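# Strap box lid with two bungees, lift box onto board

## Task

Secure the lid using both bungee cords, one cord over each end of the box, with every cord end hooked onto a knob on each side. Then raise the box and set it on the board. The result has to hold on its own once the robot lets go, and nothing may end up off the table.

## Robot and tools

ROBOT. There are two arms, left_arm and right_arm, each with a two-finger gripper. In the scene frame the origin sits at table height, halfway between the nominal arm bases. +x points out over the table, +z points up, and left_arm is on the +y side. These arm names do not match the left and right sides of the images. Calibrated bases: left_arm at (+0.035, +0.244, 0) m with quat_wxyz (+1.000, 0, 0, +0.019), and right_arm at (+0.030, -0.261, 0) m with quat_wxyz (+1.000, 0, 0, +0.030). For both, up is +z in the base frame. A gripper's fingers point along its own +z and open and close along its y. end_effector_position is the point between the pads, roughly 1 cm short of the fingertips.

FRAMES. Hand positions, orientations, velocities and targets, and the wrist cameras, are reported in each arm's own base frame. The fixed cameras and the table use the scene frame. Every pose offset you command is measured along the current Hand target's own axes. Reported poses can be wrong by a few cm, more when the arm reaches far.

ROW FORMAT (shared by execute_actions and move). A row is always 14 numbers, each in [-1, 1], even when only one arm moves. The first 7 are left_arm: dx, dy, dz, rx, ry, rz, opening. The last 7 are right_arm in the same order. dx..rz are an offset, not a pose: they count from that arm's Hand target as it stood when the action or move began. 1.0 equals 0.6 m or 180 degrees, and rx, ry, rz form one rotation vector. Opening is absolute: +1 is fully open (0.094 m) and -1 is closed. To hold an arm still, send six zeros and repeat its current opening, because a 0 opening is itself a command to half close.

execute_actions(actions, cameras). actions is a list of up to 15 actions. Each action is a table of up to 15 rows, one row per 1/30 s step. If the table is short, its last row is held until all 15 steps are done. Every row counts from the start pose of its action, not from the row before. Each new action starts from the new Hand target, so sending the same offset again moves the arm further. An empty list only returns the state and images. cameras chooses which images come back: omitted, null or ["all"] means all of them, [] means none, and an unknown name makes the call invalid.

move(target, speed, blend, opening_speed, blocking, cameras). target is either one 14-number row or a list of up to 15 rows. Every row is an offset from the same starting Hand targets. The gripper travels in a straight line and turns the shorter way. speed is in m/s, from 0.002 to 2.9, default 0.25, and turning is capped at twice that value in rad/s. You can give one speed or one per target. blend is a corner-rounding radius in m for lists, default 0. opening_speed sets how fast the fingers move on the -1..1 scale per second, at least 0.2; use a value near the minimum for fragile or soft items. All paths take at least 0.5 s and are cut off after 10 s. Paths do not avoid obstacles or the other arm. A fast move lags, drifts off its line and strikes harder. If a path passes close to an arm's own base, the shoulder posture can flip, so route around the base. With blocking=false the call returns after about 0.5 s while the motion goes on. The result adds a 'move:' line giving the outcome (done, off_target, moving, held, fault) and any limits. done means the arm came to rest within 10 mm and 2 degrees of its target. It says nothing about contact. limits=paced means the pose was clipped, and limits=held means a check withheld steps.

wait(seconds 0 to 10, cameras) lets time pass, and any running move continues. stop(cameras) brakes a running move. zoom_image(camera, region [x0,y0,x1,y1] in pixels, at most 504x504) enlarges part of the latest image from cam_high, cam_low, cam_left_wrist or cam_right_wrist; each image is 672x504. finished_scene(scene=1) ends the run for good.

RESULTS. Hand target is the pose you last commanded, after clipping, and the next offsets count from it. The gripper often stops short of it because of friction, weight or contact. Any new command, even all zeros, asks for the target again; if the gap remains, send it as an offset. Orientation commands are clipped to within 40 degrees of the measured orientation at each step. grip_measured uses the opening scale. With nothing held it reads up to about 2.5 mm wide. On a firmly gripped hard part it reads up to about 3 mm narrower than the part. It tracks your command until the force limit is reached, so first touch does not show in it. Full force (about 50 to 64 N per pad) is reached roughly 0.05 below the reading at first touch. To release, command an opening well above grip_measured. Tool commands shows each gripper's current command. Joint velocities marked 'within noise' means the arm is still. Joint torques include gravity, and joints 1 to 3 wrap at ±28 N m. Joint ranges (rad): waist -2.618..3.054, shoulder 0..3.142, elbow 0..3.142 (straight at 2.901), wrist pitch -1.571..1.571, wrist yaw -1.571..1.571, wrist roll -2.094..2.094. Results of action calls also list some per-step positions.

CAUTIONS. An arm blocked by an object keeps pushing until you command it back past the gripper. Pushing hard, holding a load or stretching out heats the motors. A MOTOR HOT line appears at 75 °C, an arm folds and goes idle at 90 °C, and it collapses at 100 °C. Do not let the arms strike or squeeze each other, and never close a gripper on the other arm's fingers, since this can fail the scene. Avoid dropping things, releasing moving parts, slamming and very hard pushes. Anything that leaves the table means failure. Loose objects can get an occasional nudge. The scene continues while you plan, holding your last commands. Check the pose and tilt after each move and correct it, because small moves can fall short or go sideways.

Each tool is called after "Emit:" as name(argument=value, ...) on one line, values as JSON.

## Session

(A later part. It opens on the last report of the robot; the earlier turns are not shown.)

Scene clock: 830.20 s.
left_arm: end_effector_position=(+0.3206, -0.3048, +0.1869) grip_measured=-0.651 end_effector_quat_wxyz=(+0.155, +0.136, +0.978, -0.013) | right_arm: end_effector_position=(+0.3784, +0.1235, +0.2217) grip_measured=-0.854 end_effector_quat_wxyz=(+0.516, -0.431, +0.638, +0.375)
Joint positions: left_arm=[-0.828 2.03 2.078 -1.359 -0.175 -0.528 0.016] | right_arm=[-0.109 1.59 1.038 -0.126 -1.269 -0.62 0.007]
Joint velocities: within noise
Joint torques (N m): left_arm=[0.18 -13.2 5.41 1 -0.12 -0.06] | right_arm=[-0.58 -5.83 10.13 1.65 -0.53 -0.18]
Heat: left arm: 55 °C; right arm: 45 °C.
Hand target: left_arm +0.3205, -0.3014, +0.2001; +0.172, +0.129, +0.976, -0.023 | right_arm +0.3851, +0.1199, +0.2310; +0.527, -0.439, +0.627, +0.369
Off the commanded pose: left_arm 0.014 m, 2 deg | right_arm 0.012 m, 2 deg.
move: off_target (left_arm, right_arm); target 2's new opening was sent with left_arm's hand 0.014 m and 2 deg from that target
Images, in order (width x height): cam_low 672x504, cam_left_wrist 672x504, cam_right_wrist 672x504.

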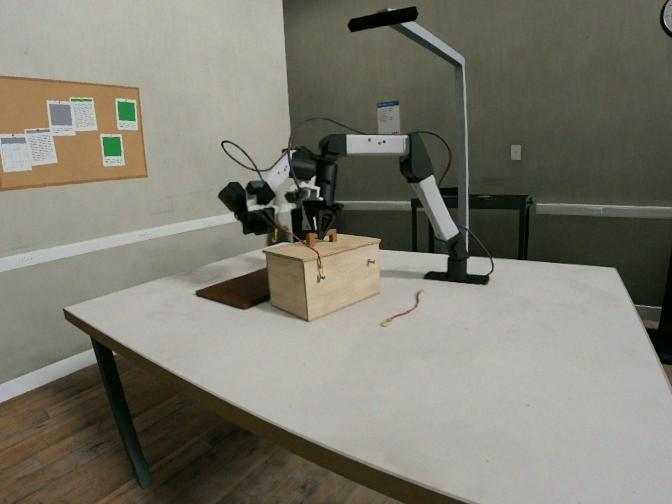

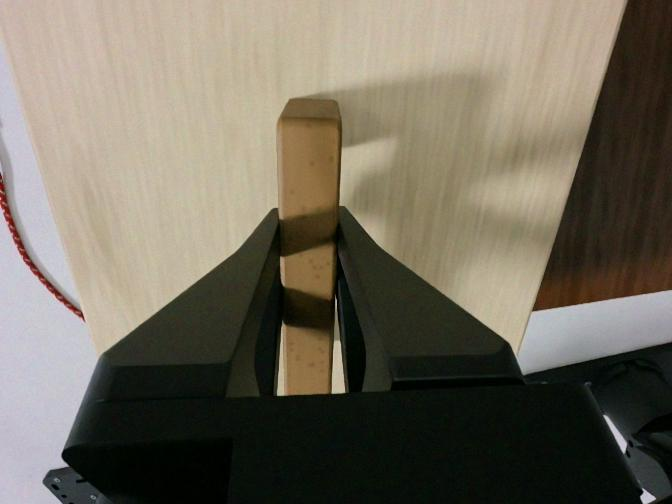

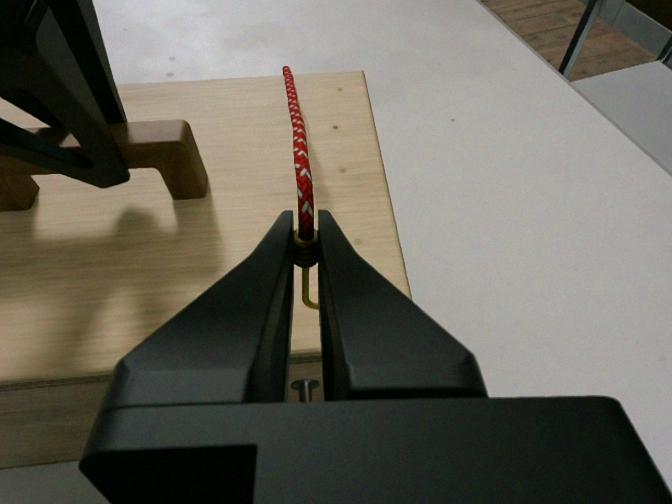

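Emit:
move(target=[0.0046, 0, 0.0125, 0, 0, 0, -0.85, 0.0180, 0.0417, -0.0354, -0.0167, -0.0551, -0.0014, -0.95], speed=0.06)

Scene clock: 840.77 s.
left_arm: end_effector_position=(+0.3206, -0.3055, +0.1866) grip_measured=-0.652 end_effector_quat_wxyz=(+0.163, +0.139, +0.977, -0.020) | right_arm: end_effector_position=(+0.3541, +0.1136, +0.2271) grip_measured=-0.854 end_effector_quat_wxyz=(+0.564, -0.425, +0.570, +0.419)
Joint positions: left_arm=[-0.828 2.006 2.037 -1.321 -0.174 -0.521 0.016] | right_arm=[-0.166 1.596 0.76 0.744 -1.445 -0.093 0.007]
Joint velocities: within noise
Joint torques (N m): left_arm=[0.18 -12.08 4.82 1.04 -0.13 -0.13] | right_arm=[-1.42 -5.52 5.53 2 -0.27 0.02]
Heat: left arm: 59 °C; right arm: 45 °C.
Hand target: left_arm +0.3205, -0.3013, +0.1922; +0.172, +0.129, +0.976, -0.023 | right_arm +0.3538, +0.1071, +0.2240; +0.568, -0.421, +0.568, +0.421
Off the commanded pose: left_arm 0.007 m, 2 deg | right_arm 0.007 m, 1 deg.
move: done

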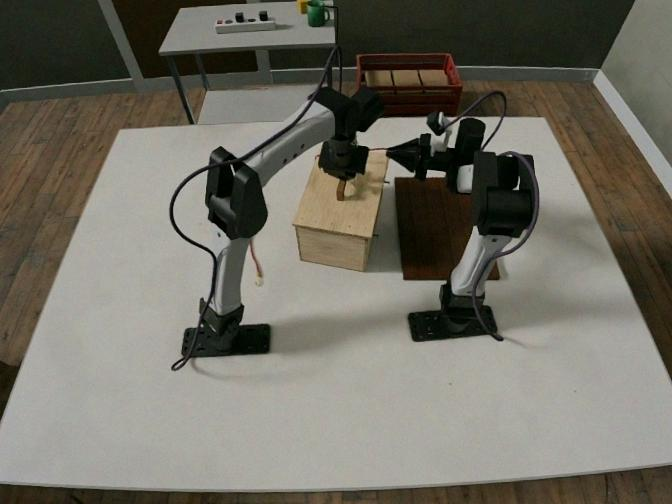

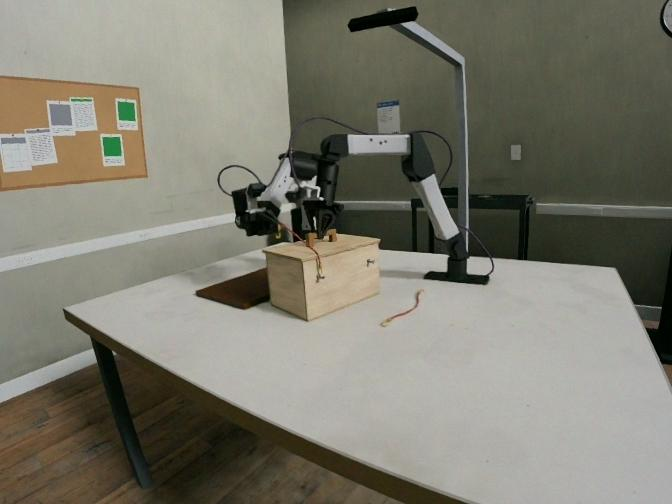

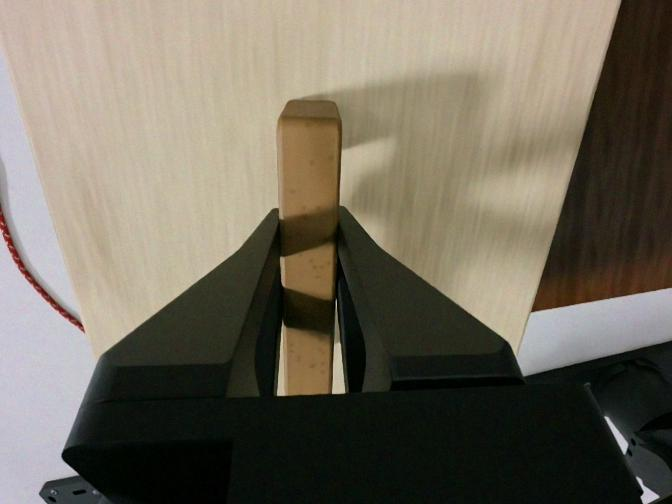

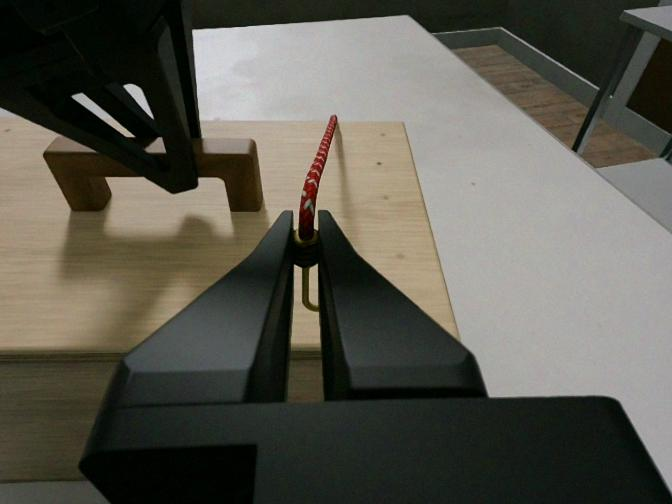

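Emit:
move(target=[0.0114, 0, 0.0313, 0, 0, 0, -0.85, 0.0, 0.0096, -0.0142, 0, 0, 0, -0.95], speed=0.06, cameras=["cam_right_wrist", "cam_high"])

Emit:
zoom_image(camera="cam_high", region=[340, 110, 460, 200])

Scene clock: 847.73 s.
left_arm: end_effector_position=(+0.3209, -0.3058, +0.1856) grip_measured=-0.653 end_effector_quat_wxyz=(+0.181, +0.139, +0.973, -0.035) | right_arm: end_effector_position=(+0.3488, +0.1083, +0.2210) grip_measured=-0.854 end_effector_quat_wxyz=(+0.560, -0.419, +0.574, +0.426)
Joint positions: left_arm=[-0.828 1.951 1.939 -1.23 -0.174 -0.516 0.016] | right_arm=[-0.186 1.596 0.731 0.768 -1.466 -0.077 0.007]
Joint velocities: within noise
Joint torques (N m): left_arm=[0.16 -8.99 3.78 1.14 -0.14 -0.19] | right_arm=[-1.83 -7.39 5.44 1.94 -0.28 0.04]
Heat: left arm: 60 °C; right arm: 45 °C.
Hand target: left_arm +0.3205, -0.3014, +0.1721; +0.172, +0.129, +0.976, -0.023 | right_arm +0.3458, +0.1007, +0.2240; +0.568, -0.421, +0.568, +0.421
Off the commanded pose: left_arm 0.014 m, 2 deg | right_arm 0.009 m, 1 deg.
move: off_target (left_arm)
Images, in order (width x height): cam_high 672x504, cam_right_wrist 672x504.

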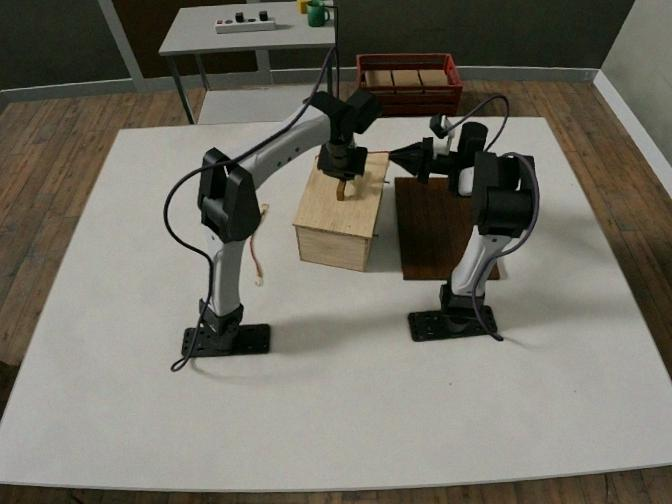

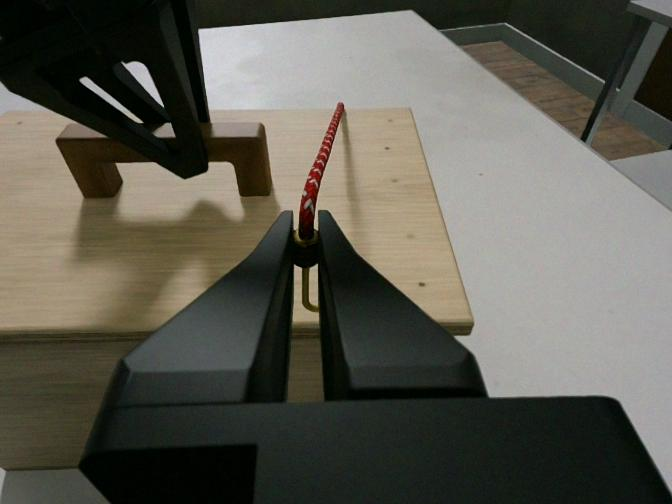

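Scaled by 4.200.

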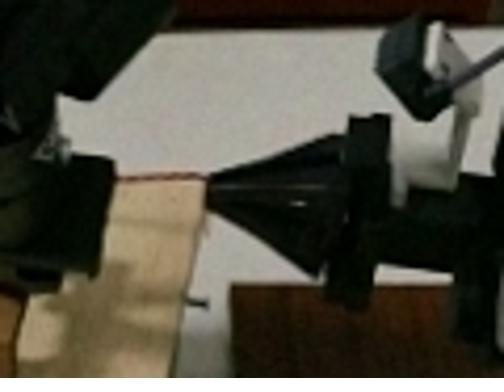

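Emit:
move(target=[0, 0, 0, 0, 0, 0, -0.85, 0.0, 0, -0.0133, 0, 0, 0, -0.95], speed=0.06, cameras=["cam_right_wrist", "cam_low"])

Scene clock: 854.43 s.
left_arm: end_effector_position=(+0.3209, -0.3058, +0.1857) grip_measured=-0.653 end_effector_quat_wxyz=(+0.181, +0.139, +0.973, -0.035) | right_arm: end_effector_position=(+0.3473, +0.1013, +0.2214) grip_measured=-0.854 end_effector_quat_wxyz=(+0.560, -0.418, +0.573, +0.427)
Joint positions: left_arm=[-0.828 1.95 1.939 -1.23 -0.174 -0.516 0.016] | right_arm=[-0.21 1.596 0.731 0.769 -1.49 -0.076 0.007]
Joint velocities: within noise
Joint torques (N m): left_arm=[0.16 -8.98 3.85 1.13 -0.14 -0.19] | right_arm=[-2.02 -7.58 5.26 1.91 -0.31 -0.02]
Heat: left arm: 59 °C; right arm: 44 °C.
Hand target: left_arm +0.3205, -0.3013, +0.1722; +0.172, +0.129, +0.976, -0.023 | right_arm +0.3435, +0.0931, +0.2240; +0.568, -0.421, +0.568, +0.421
Off the commanded pose: left_arm 0.014 m, 2 deg | right_arm 0.009 m, 1 deg.
move: off_target (left_arm)
Images, in order (width x height): cam_low 672x504, cam_right_wrist 672x504.

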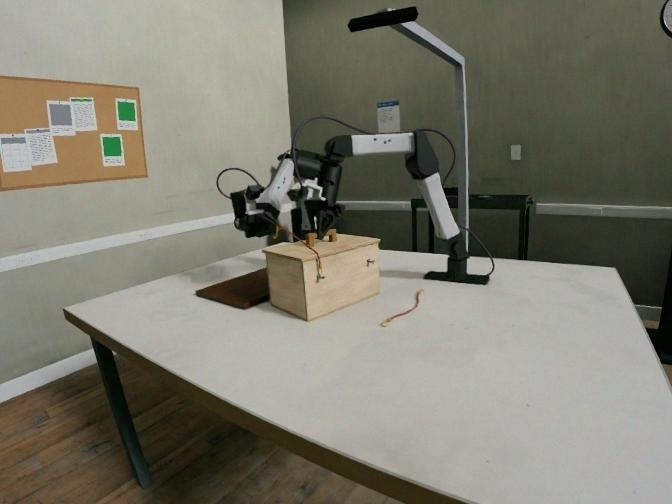

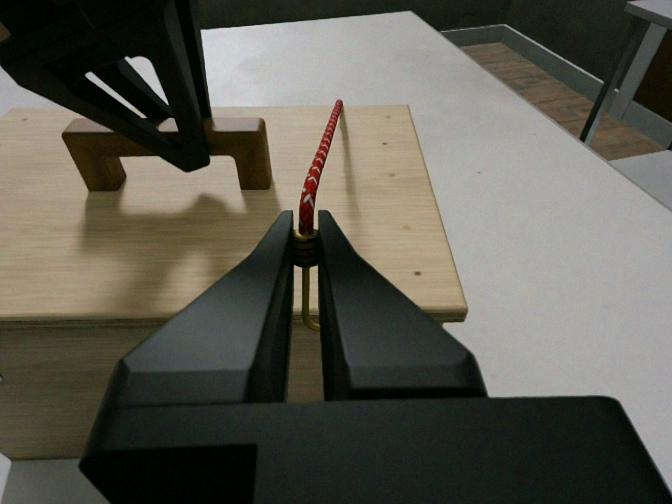

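Emit:
zoom_image(camera="cam_right_wrist", region=[250, 200, 370, 340])

Emit:
zoom_image(camera="cam_low", region=[225, 190, 345, 300])

Scaled by 3.600.

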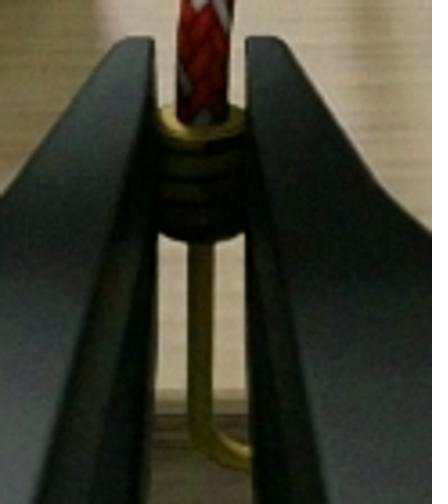

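Scaled by 4.200.

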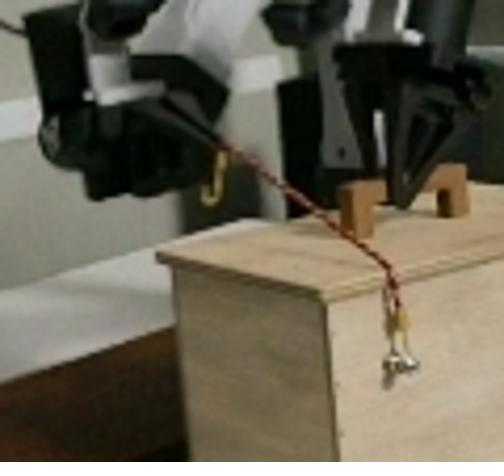

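Emit:
move(target=[0, 0, 0, 0, 0, 0, -0.85, 0.10, 0, 0, 0, 0, 0, -0.95], speed=0.1, cameras=["cam_right_wrist", "cam_low"])

Emit:
zoom_image(camera="cam_low", region=[225, 190, 345, 300])

Scene clock: 865.13 s.
left_arm: end_effector_position=(+0.3209, -0.3058, +0.1857) grip_measured=-0.653 end_effector_quat_wxyz=(+0.181, +0.139, +0.973, -0.035) | right_arm: end_effector_position=(+0.3455, +0.1001, +0.1695) grip_measured=-0.854 end_effector_quat_wxyz=(+0.567, -0.431, +0.566, +0.415)
Joint positions: left_arm=[-0.828 1.95 1.939 -1.23 -0.174 -0.516 0.016] | right_arm=[-0.215 1.745 0.645 0.949 -1.496 -0.169 0.007]
Joint velocities: within noise
Joint torques (N m): left_arm=[0.16 -8.98 3.81 1.12 -0.13 -0.19] | right_arm=[-1.68 -5.41 4.26 1.87 -0.32 0.03]
Heat: left arm: 57 °C; right arm: 44 °C.
Hand target: left_arm +0.3205, -0.3013, +0.1722; +0.172, +0.129, +0.976, -0.023 | right_arm +0.3435, +0.0930, +0.1640; +0.568, -0.421, +0.568, +0.421
Off the commanded pose: left_arm 0.014 m, 2 deg | right_arm 0.009 m, 1 deg.
move: off_target (left_arm)
Images, in order (width x height): cam_low 672x504, cam_right_wrist 672x504.

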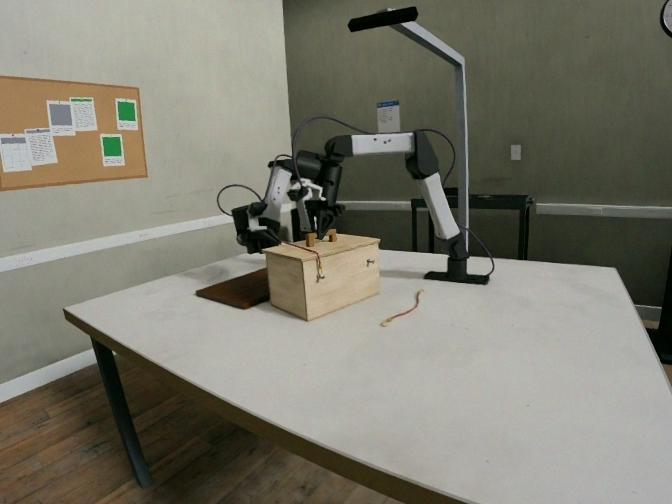

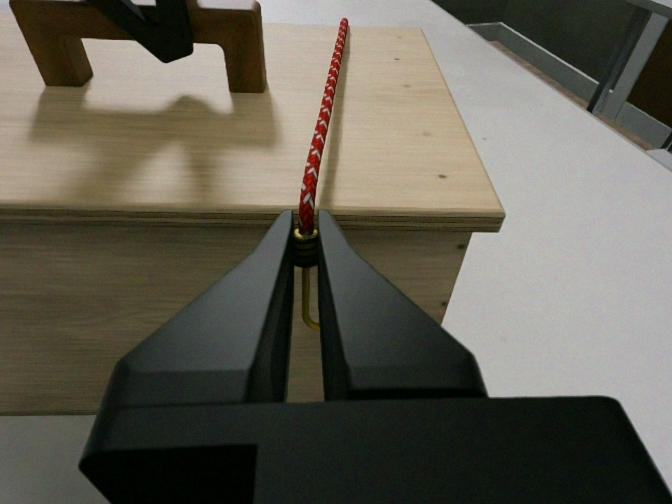

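Scaled by 4.200.

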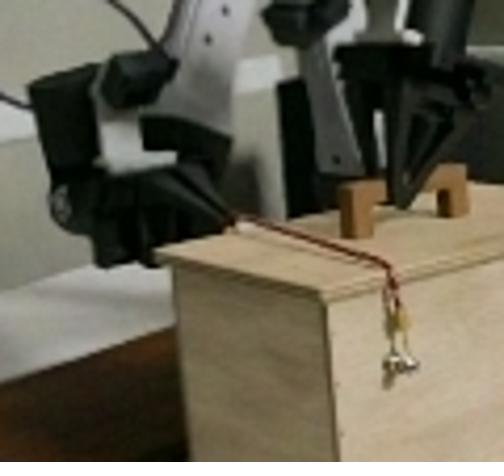

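Emit:
move(target=[0, 0, 0, 0, 0, 0, -0.85, 0.06, 0, 0, 0, 0, 0, -0.95], speed=0.08, cameras=["cam_right_wrist", "cam_high"])

Emit:
zoom_image(camera="cam_right_wrist", region=[230, 180, 430, 360])

Scene clock: 868.70 s.
left_arm: end_effector_position=(+0.3209, -0.3058, +0.1857) grip_measured=-0.653 end_effector_quat_wxyz=(+0.181, +0.139, +0.973, -0.035) | right_arm: end_effector_position=(+0.3465, +0.0991, +0.1446) grip_measured=-0.854 end_effector_quat_wxyz=(+0.582, -0.451, +0.546, +0.400)
Joint positions: left_arm=[-0.828 1.95 1.939 -1.23 -0.174 -0.516 0.016] | right_arm=[-0.218 1.884 0.62 1.21 -1.51 -0.141 0.007]
Joint velocities: within noise
Joint torques (N m): left_arm=[0.18 -8.96 3.82 1.13 -0.14 -0.19] | right_arm=[-1.42 -4.27 2.45 1.37 -0.11 0.02]
Heat: left arm: 56 °C; right arm: 43 °C.
Hand target: left_arm +0.3205, -0.3013, +0.1722; +0.172, +0.129, +0.976, -0.023 | right_arm +0.3436, +0.0929, +0.1281; +0.568, -0.421, +0.568, +0.421
Off the commanded pose: left_arm 0.014 m, 2 deg | right_arm 0.018 m, 5 deg.
move: off_target (left_arm, right_arm)
Images, in order (width x height): cam_high 672x504, cam_right_wrist 672x504.

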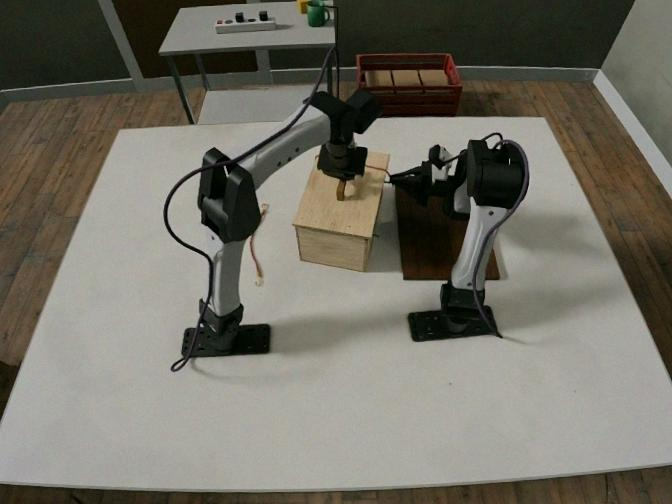

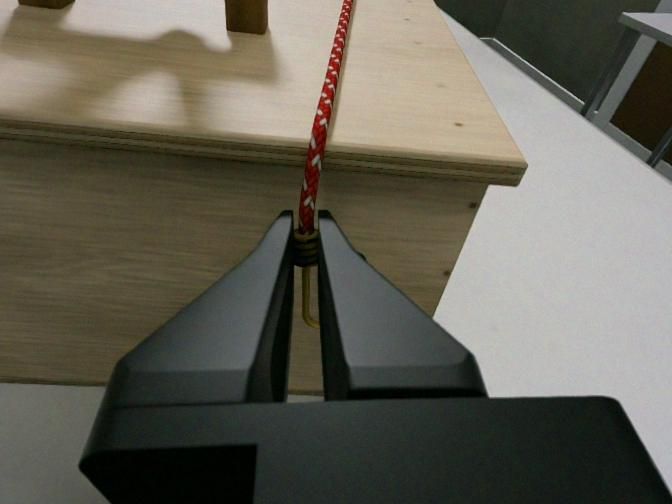

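Scaled by 2.520.

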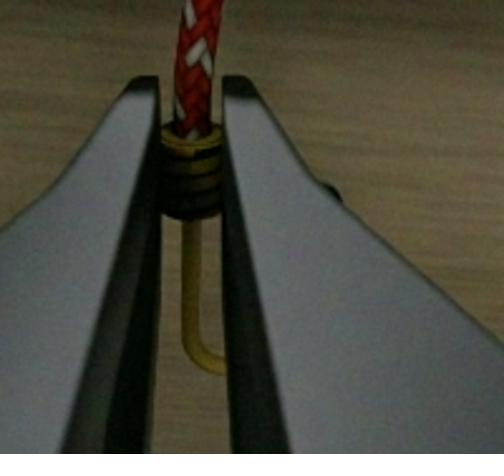

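Emit:
move(target=[0, 0, 0, 0, 0, 0, -0.85, 0.0233, 0, 0, 0.0278, 0, 0, -0.95], speed=0.06, cameras=["cam_right_wrist"])

Emit:
zoom_image(camera="cam_right_wrist", region=[230, 180, 430, 360])

Scene clock: 874.77 s.
left_arm: end_effector_position=(+0.3209, -0.3058, +0.1857) grip_measured=-0.653 end_effector_quat_wxyz=(+0.181, +0.139, +0.973, -0.035) | right_arm: end_effector_position=(+0.3472, +0.0973, +0.1316) grip_measured=-0.854 end_effector_quat_wxyz=(+0.598, -0.418, +0.567, +0.382)
Joint positions: left_arm=[-0.828 1.95 1.939 -1.23 -0.174 -0.516 0.016] | right_arm=[-0.218 1.955 0.55 1.457 -1.422 -0.017 0.007]
Joint velocities: within noise
Joint torques (N m): left_arm=[0.18 -9.01 3.82 1.13 -0.14 -0.19] | right_arm=[-0.99 -2.96 1.4 1.78 -0.01 0.06]
Heat: left arm: 56 °C; right arm: 42 °C.
Hand target: left_arm +0.3205, -0.3013, +0.1722; +0.172, +0.129, +0.976, -0.023 | right_arm +0.3435, +0.0930, +0.1140; +0.586, -0.395, +0.586, +0.395
Off the commanded pose: left_arm 0.014 m, 2 deg | right_arm 0.018 m, 4 deg.
move: off_target (left_arm, right_arm)
Images, in order (width x height): cam_right_wrist 672x504.

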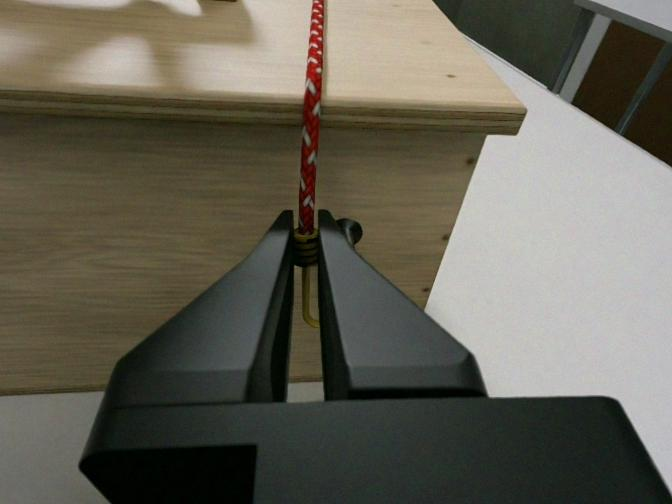

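Scaled by 2.520.

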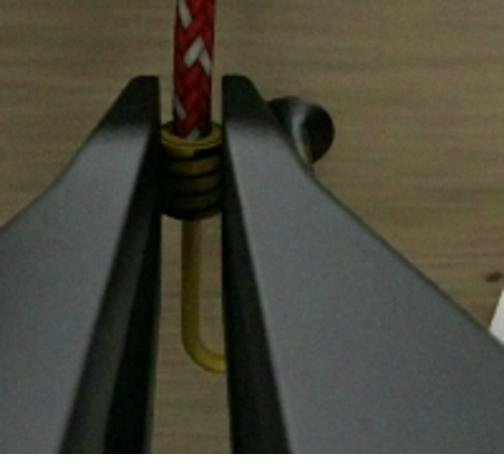

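Emit:
move(target=[0, 0, 0, 0, 0, 0, -0.85, 0, 0, 0.02, 0, 0, 0, -0.95], speed=0.05, cameras=["cam_right_wrist"])

Emit:
zoom_image(camera="cam_right_wrist", region=[230, 180, 430, 360])

Scene clock: 880.63 s.
left_arm: end_effector_position=(+0.3209, -0.3058, +0.1857) grip_measured=-0.653 end_effector_quat_wxyz=(+0.181, +0.139, +0.973, -0.035) | right_arm: end_effector_position=(+0.3504, +0.1027, +0.1305) grip_measured=-0.854 end_effector_quat_wxyz=(+0.600, -0.413, +0.570, +0.381)
Joint positions: left_arm=[-0.828 1.95 1.939 -1.23 -0.174 -0.516 0.016] | right_arm=[-0.196 1.96 0.55 1.457 -1.389 -0.015 0.007]
Joint velocities: within noise
Joint torques (N m): left_arm=[0.17 -8.99 3.84 1.12 -0.13 -0.2] | right_arm=[0.53 -3.04 2.15 1.76 0.1 0.02]
Heat: left arm: 56 °C; right arm: 42 °C.
Hand target: left_arm +0.3205, -0.3013, +0.1722; +0.172, +0.129, +0.976, -0.023 | right_arm +0.3480, +0.1041, +0.1140; +0.586, -0.395, +0.586, +0.396
Off the commanded pose: left_arm 0.014 m, 2 deg | right_arm 0.017 m, 4 deg.
move: off_target (left_arm, right_arm)
Images, in order (width x height): cam_right_wrist 672x504.

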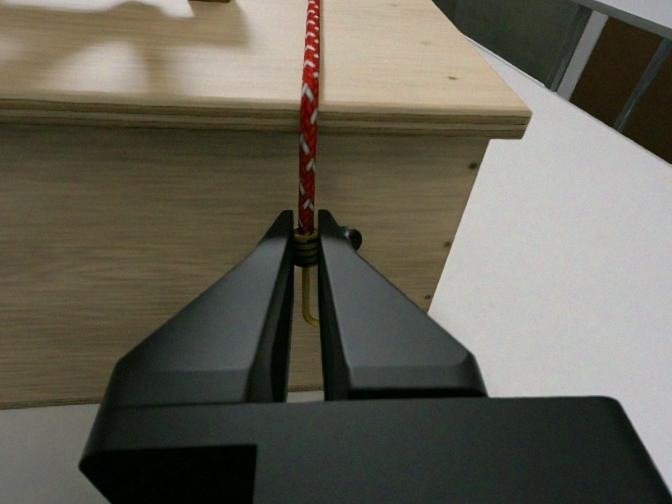

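Scaled by 2.520.

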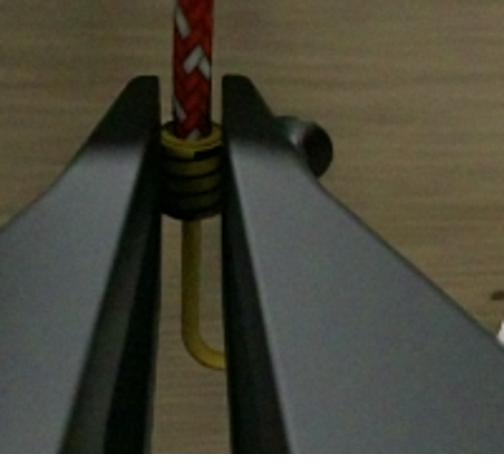

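Emit:
move(target=[0, 0, 0, 0, 0, 0, -0.85, 0, 0.0037, 0.0197, 0, 0, 0, -0.95], speed=0.05, cameras=["cam_right_wrist"])

Emit:
zoom_image(camera="cam_right_wrist", region=[230, 180, 430, 360])

Scene clock: 883.07 s.
left_arm: end_effector_position=(+0.3211, -0.3055, +0.1858) grip_measured=-0.653 end_effector_quat_wxyz=(+0.182, +0.139, +0.973, -0.034) | right_arm: end_effector_position=(+0.3524, +0.1074, +0.1307) grip_measured=-0.854 end_effector_quat_wxyz=(+0.601, -0.411, +0.571, +0.379)
Joint positions: left_arm=[-0.828 1.95 1.939 -1.23 -0.176 -0.516 0.016] | right_arm=[-0.178 1.96 0.55 1.457 -1.365 -0.015 0.007]
Joint velocities: left_arm=[-0.017 0.002 0.007 -0.168 -0.022 0.037 0] | right_arm=[within noise]
Joint torques (N m): left_arm=[0.18 -8.96 3.82 1.13 -0.11 -0.2] | right_arm=[2.3 -3.22 2.18 1.72 0.19 -0.02]
Heat: left arm: 55 °C; right arm: 41 °C.
Hand target: left_arm +0.3205, -0.3013, +0.1722; +0.172, +0.129, +0.976, -0.023 | right_arm +0.3503, +0.1159, +0.1140; +0.586, -0.395, +0.586, +0.396
Off the commanded pose: left_arm 0.014 m, 2 deg | right_arm 0.019 m, 4 deg.
move: off_target (left_arm, right_arm)
Images, in order (width x height): cam_right_wrist 672x504.

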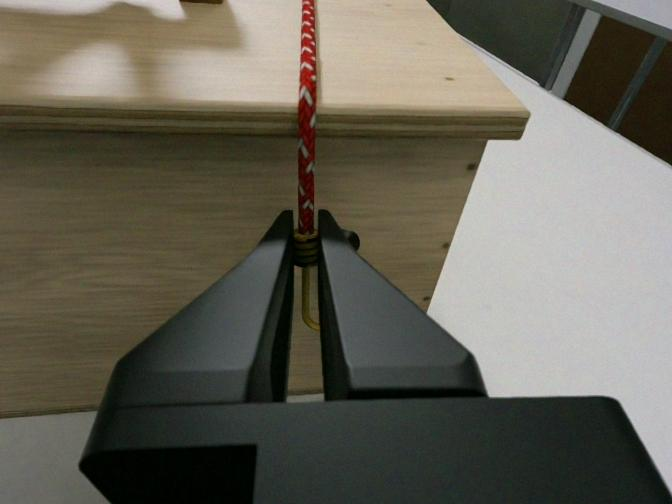

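Scaled by 2.520.

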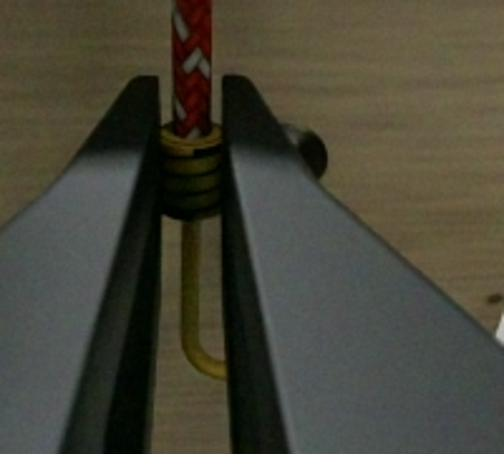

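Emit:
move(target=[[0, 0, 0, 0, 0, 0, -0.85, 0, -0.0023, -0.0232, 0, 0, 0.02, -0.95], [0, 0, 0, 0, 0, 0, -0.85, 0, 0.0125, -0.0247, 0, 0, 0.02, -0.95]], speed=0.05, cameras=["cam_right_wrist"])

Emit:
zoom_image(camera="cam_right_wrist", region=[230, 180, 430, 360])

Scene clock: 893.80 s.
left_arm: end_effector_position=(+0.3211, -0.3055, +0.1858) grip_measured=-0.653 end_effector_quat_wxyz=(+0.182, +0.139, +0.973, -0.034) | right_arm: end_effector_position=(+0.3471, +0.1053, +0.1261) grip_measured=-0.854 end_effector_quat_wxyz=(+0.584, -0.388, +0.589, +0.401)
Joint positions: left_arm=[-0.828 1.95 1.939 -1.23 -0.176 -0.516 0.016] | right_arm=[-0.189 1.96 0.527 1.458 -1.372 0.044 0.007]
Joint velocities: within noise
Joint torques (N m): left_arm=[0.17 -8.96 3.85 1.13 -0.11 -0.19] | right_arm=[-0.29 -4.75 0.59 1.99 -0.18 0]
Heat: left arm: 55 °C; right arm: 40 °C.
Hand target: left_arm +0.3205, -0.3014, +0.1722; +0.172, +0.129, +0.976, -0.023 | right_arm +0.3379, +0.1050, +0.1141; +0.573, -0.377, +0.598, +0.414
Off the commanded pose: left_arm 0.014 m, 2 deg | right_arm 0.015 m, 3 deg.
move: off_target (left_arm, right_arm)
Images, in order (width x height): cam_right_wrist 672x504.

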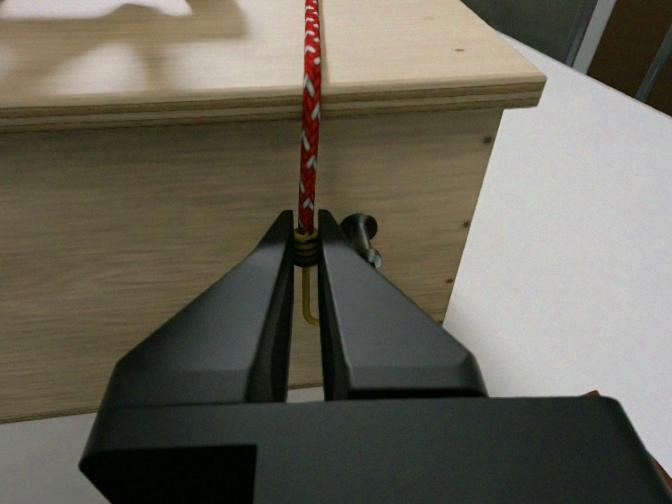

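Scaled by 2.520.

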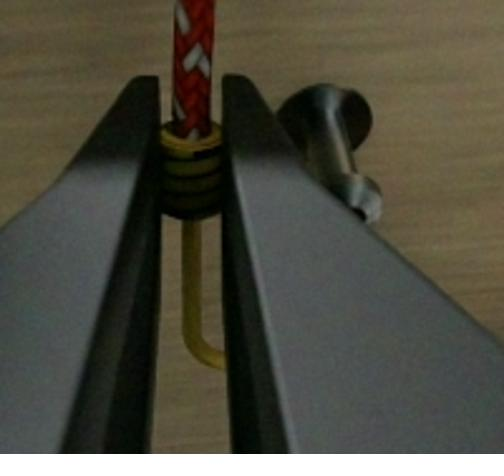

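Emit:
move(target=[0, 0, 0, 0, 0, 0, -0.85, -0.0098, 0.0028, 0.0200, 0, 0, 0, -0.95], speed=0.05, cameras=["cam_right_wrist"])

Emit:
zoom_image(camera="cam_right_wrist", region=[230, 180, 430, 360])

Scene clock: 898.77 s.
left_arm: end_effector_position=(+0.3211, -0.3055, +0.1858) grip_measured=-0.653 end_effector_quat_wxyz=(+0.182, +0.139, +0.973, -0.034) | right_arm: end_effector_position=(+0.3495, +0.1111, +0.1287) grip_measured=-0.854 end_effector_quat_wxyz=(+0.587, -0.385, +0.590, +0.398)
Joint positions: left_arm=[-0.828 1.95 1.939 -1.23 -0.176 -0.516 0.016] | right_arm=[-0.166 1.952 0.527 1.457 -1.341 0.049 0.007]
Joint velocities: within noise
Joint torques (N m): left_arm=[0.16 -8.98 3.82 1.13 -0.11 -0.19] | right_arm=[1.24 -6.41 1.13 1.76 -0.08 0.07]
Heat: left arm: 55 °C; right arm: 40 °C.
Hand target: left_arm +0.3205, -0.3014, +0.1722; +0.172, +0.129, +0.976, -0.023 | right_arm +0.3412, +0.1166, +0.1201; +0.574, -0.377, +0.598, +0.414
Off the commanded pose: left_arm 0.014 m, 2 deg | right_arm 0.013 m, 3 deg.
move: off_target (left_arm, right_arm)
Images, in order (width x height): cam_right_wrist 672x504.

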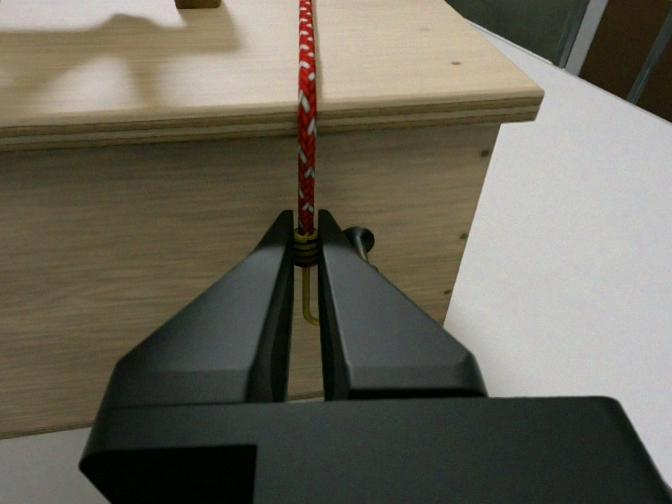

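Scaled by 2.520.

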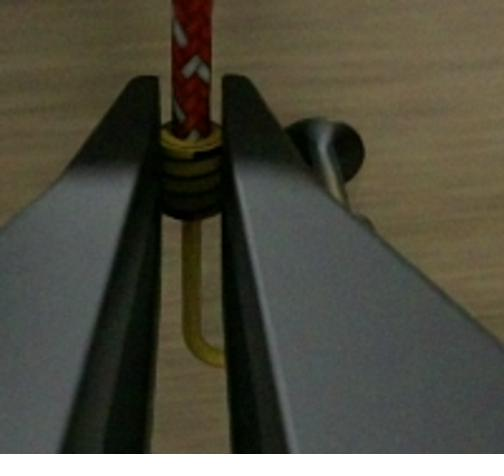

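Emit:
move(target=[0, 0, 0, 0, 0, 0, -0.85, -0.0045, 0.0075, 0.0193, 0, 0, 0, -0.95], speed=0.05, cameras=["cam_right_wrist"])

Emit:
zoom_image(camera="cam_right_wrist", region=[230, 180, 430, 360])

Scene clock: 900.70 s.
left_arm: end_effector_position=(+0.3211, -0.3055, +0.1858) grip_measured=-0.653 end_effector_quat_wxyz=(+0.182, +0.139, +0.973, -0.034) | right_arm: end_effector_position=(+0.3507, +0.1184, +0.1302) grip_measured=-0.854 end_effector_quat_wxyz=(+0.591, -0.379, +0.593, +0.395)
Joint positions: left_arm=[-0.828 1.95 1.939 -1.23 -0.176 -0.516 0.016] | right_arm=[-0.138 1.94 0.516 1.457 -1.295 0.052 0.007]
Joint velocities: within noise
Joint torques (N m): left_arm=[0.17 -8.96 3.84 1.13 -0.11 -0.19] | right_arm=[2.41 -6.8 1.66 1.69 -0.01 0.03]
Heat: left arm: 55 °C; right arm: 40 °C.
Hand target: left_arm +0.3205, -0.3014, +0.1722; +0.172, +0.129, +0.976, -0.023 | right_arm +0.3414, +0.1289, +0.1229; +0.573, -0.377, +0.598, +0.414
Off the commanded pose: left_arm 0.014 m, 2 deg | right_arm 0.016 m, 3 deg.
move: off_target (left_arm, right_arm)
Images, in order (width x height): cam_right_wrist 672x504.

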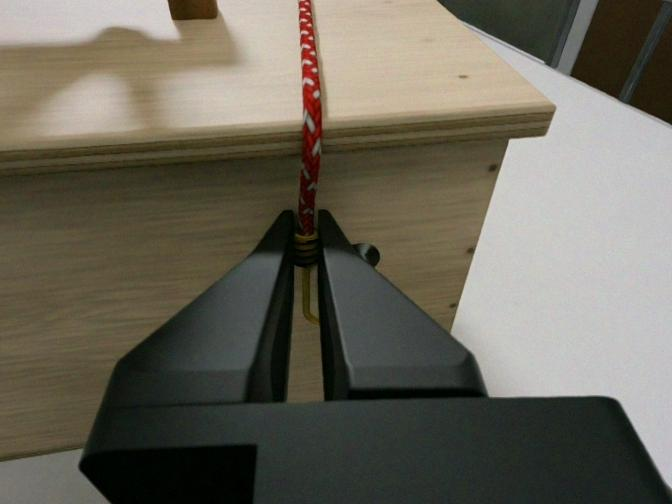

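Scaled by 2.520.

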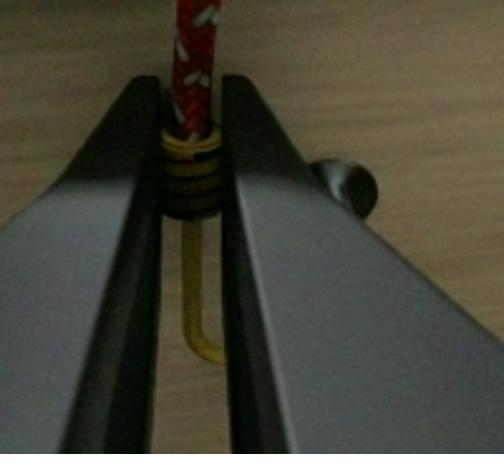

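Emit:
move(target=[0, 0, 0, 0, 0, 0, -0.85, 0, 0, 0, -0.0222, -0.0486, 0, -0.95], speed=0.05, cameras=["cam_right_wrist", "cam_high"])

Emit:
zoom_image(camera="cam_right_wrist", region=[230, 180, 430, 360])

Scene clock: 923.07 s.
left_arm: end_effector_position=(+0.3211, -0.3055, +0.1858) grip_measured=-0.653 end_effector_quat_wxyz=(+0.182, +0.139, +0.973, -0.034) | right_arm: end_effector_position=(+0.3509, +0.1192, +0.1281) grip_measured=-0.854 end_effector_quat_wxyz=(+0.568, -0.368, +0.600, +0.426)
Joint positions: left_arm=[-0.828 1.95 1.939 -1.23 -0.176 -0.516 0.016] | right_arm=[-0.14 1.964 0.54 1.462 -1.333 0.131 0.007]
Joint velocities: within noise
Joint torques (N m): left_arm=[0.14 -8.98 3.82 1.13 -0.11 -0.19] | right_arm=[1.99 -2.81 3.06 2.78 -0.37 0.03]
Heat: left arm: 55 °C; right arm: 40 °C.
Hand target: left_arm +0.3205, -0.3014, +0.1722; +0.172, +0.129, +0.976, -0.023 | right_arm +0.3415, +0.1289, +0.1230; +0.604, -0.364, +0.538, +0.462
Off the commanded pose: left_arm 0.014 m, 2 deg | right_arm 0.015 m, 9 deg.
joint sent to its limit (right arm) — joint 4 (wrist pitch), upper limit. The joint targets are off in orientation, not in position.
move: off_target (left_arm, right_arm)
Images, in order (width x height): cam_high 672x504, cam_right_wrist 672x504.

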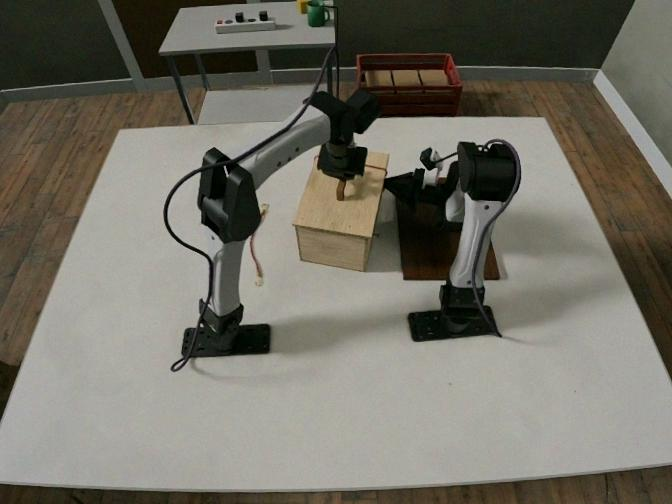

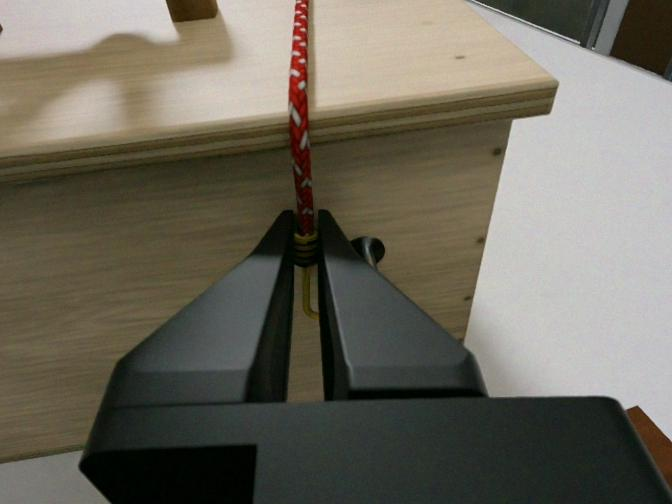

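Scaled by 2.520.

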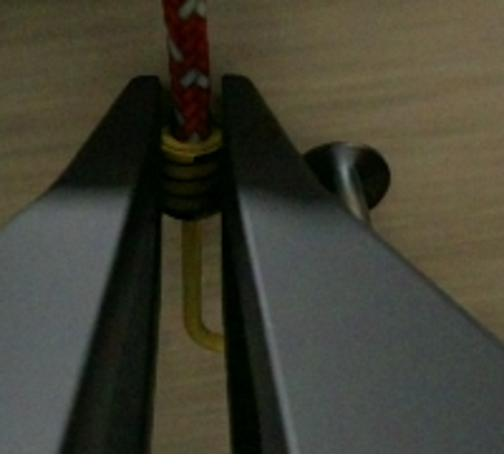

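Emit:
move(target=[0, 0, 0, 0, 0, 0, -0.85, -0.0003, -0.0100, 0.0022, 0.0097, 0.0497, -0.0191, -0.95], speed=0.05, cameras=["cam_right_wrist"])

Emit:
zoom_image(camera="cam_right_wrist", region=[230, 180, 430, 360])

Scene clock: 939.73 s.
left_arm: end_effector_position=(+0.3211, -0.3055, +0.1858) grip_measured=-0.653 end_effector_quat_wxyz=(+0.182, +0.139, +0.973, -0.034) | right_arm: end_effector_position=(+0.3511, +0.1192, +0.1279) grip_measured=-0.854 end_effector_quat_wxyz=(+0.590, -0.399, +0.580, +0.396)
Joint positions: left_arm=[-0.828 1.95 1.939 -1.23 -0.176 -0.516 0.016] | right_arm=[-0.14 1.963 0.541 1.456 -1.334 0.022 0.007]
Joint velocities: within noise
Joint torques (N m): left_arm=[0.17 -8.99 3.82 1.13 -0.12 -0.19] | right_arm=[2.25 -6.63 3.74 1.52 -0.08 -0.26]
Heat: left arm: 55 °C; right arm: 42 °C.
Hand target: left_arm +0.3205, -0.3014, +0.1722; +0.172, +0.129, +0.976, -0.023 | right_arm +0.3476, +0.1283, +0.1231; +0.579, -0.406, +0.579, +0.406
Off the commanded pose: left_arm 0.014 m, 2 deg | right_arm 0.011 m, 2 deg.
move: off_target (left_arm, right_arm)
Images, in order (width x height): cam_right_wrist 672x504.

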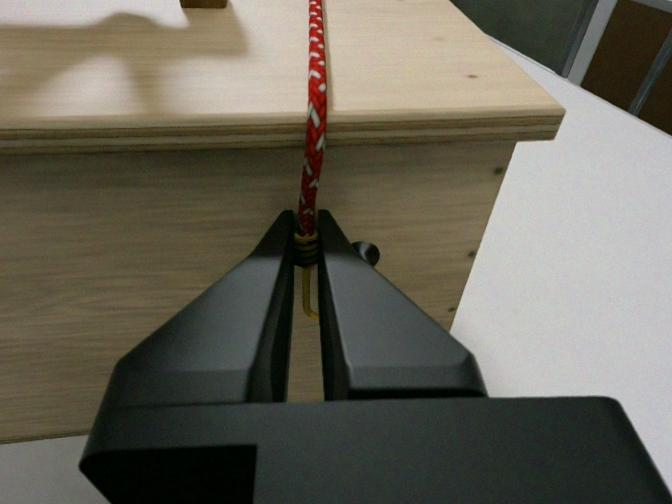

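Scaled by 2.520.

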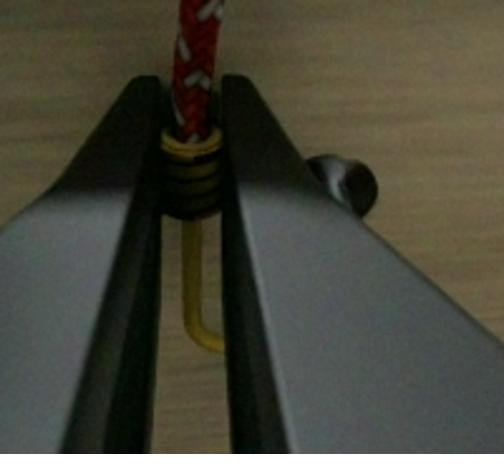

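Emit:
move(target=[0, 0, 0, 0, 0, 0, -0.85, 0, -0.016, 0.0095, 0, 0, 0, -0.95], speed=0.04, cameras=["cam_right_wrist"])

Emit:
zoom_image(camera="cam_right_wrist", region=[230, 180, 430, 360])

Scene clock: 942.20 s.
left_arm: end_effector_position=(+0.3217, -0.3046, +0.1859) grip_measured=-0.653 end_effector_quat_wxyz=(+0.183, +0.135, +0.973, -0.032) | right_arm: end_effector_position=(+0.3573, +0.1200, +0.1332) grip_measured=-0.854 end_effector_quat_wxyz=(+0.594, -0.406, +0.573, +0.391)
Joint positions: left_arm=[-0.828 1.95 1.939 -1.23 -0.182 -0.523 0.016] | right_arm=[-0.135 1.963 0.571 1.446 -1.334 0.018 0.007]
Joint velocities: within noise
Joint torques (N m): left_arm=[0.18 -8.99 3.81 1.14 -0.06 -0.12] | right_arm=[2.73 -4.9 4.97 1.33 0.04 -0.16]
Heat: left arm: 55 °C; right arm: 42 °C.
Hand target: left_arm +0.3204, -0.3014, +0.1722; +0.172, +0.129, +0.976, -0.023 | right_arm +0.3585, +0.1304, +0.1231; +0.579, -0.406, +0.579, +0.406
Off the commanded pose: left_arm 0.014 m, 2 deg | right_arm 0.015 m, 2 deg.
move: off_target (left_arm, right_arm)
Images, in order (width x height): cam_right_wrist 672x504.

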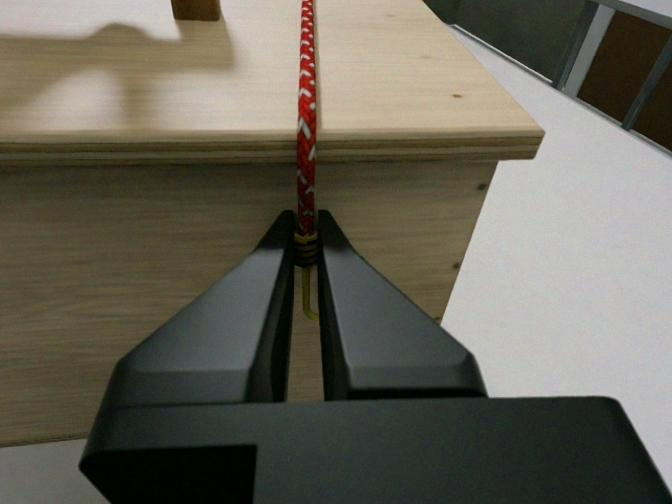

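Scaled by 2.520.

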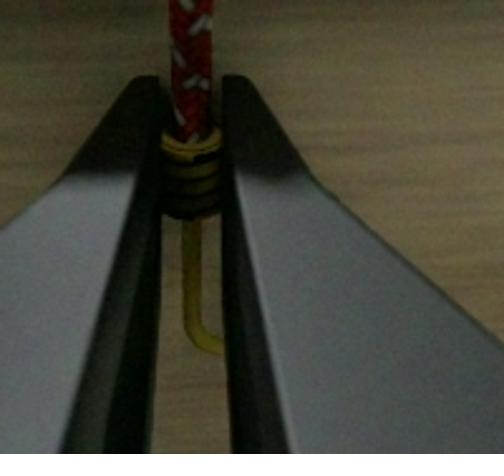

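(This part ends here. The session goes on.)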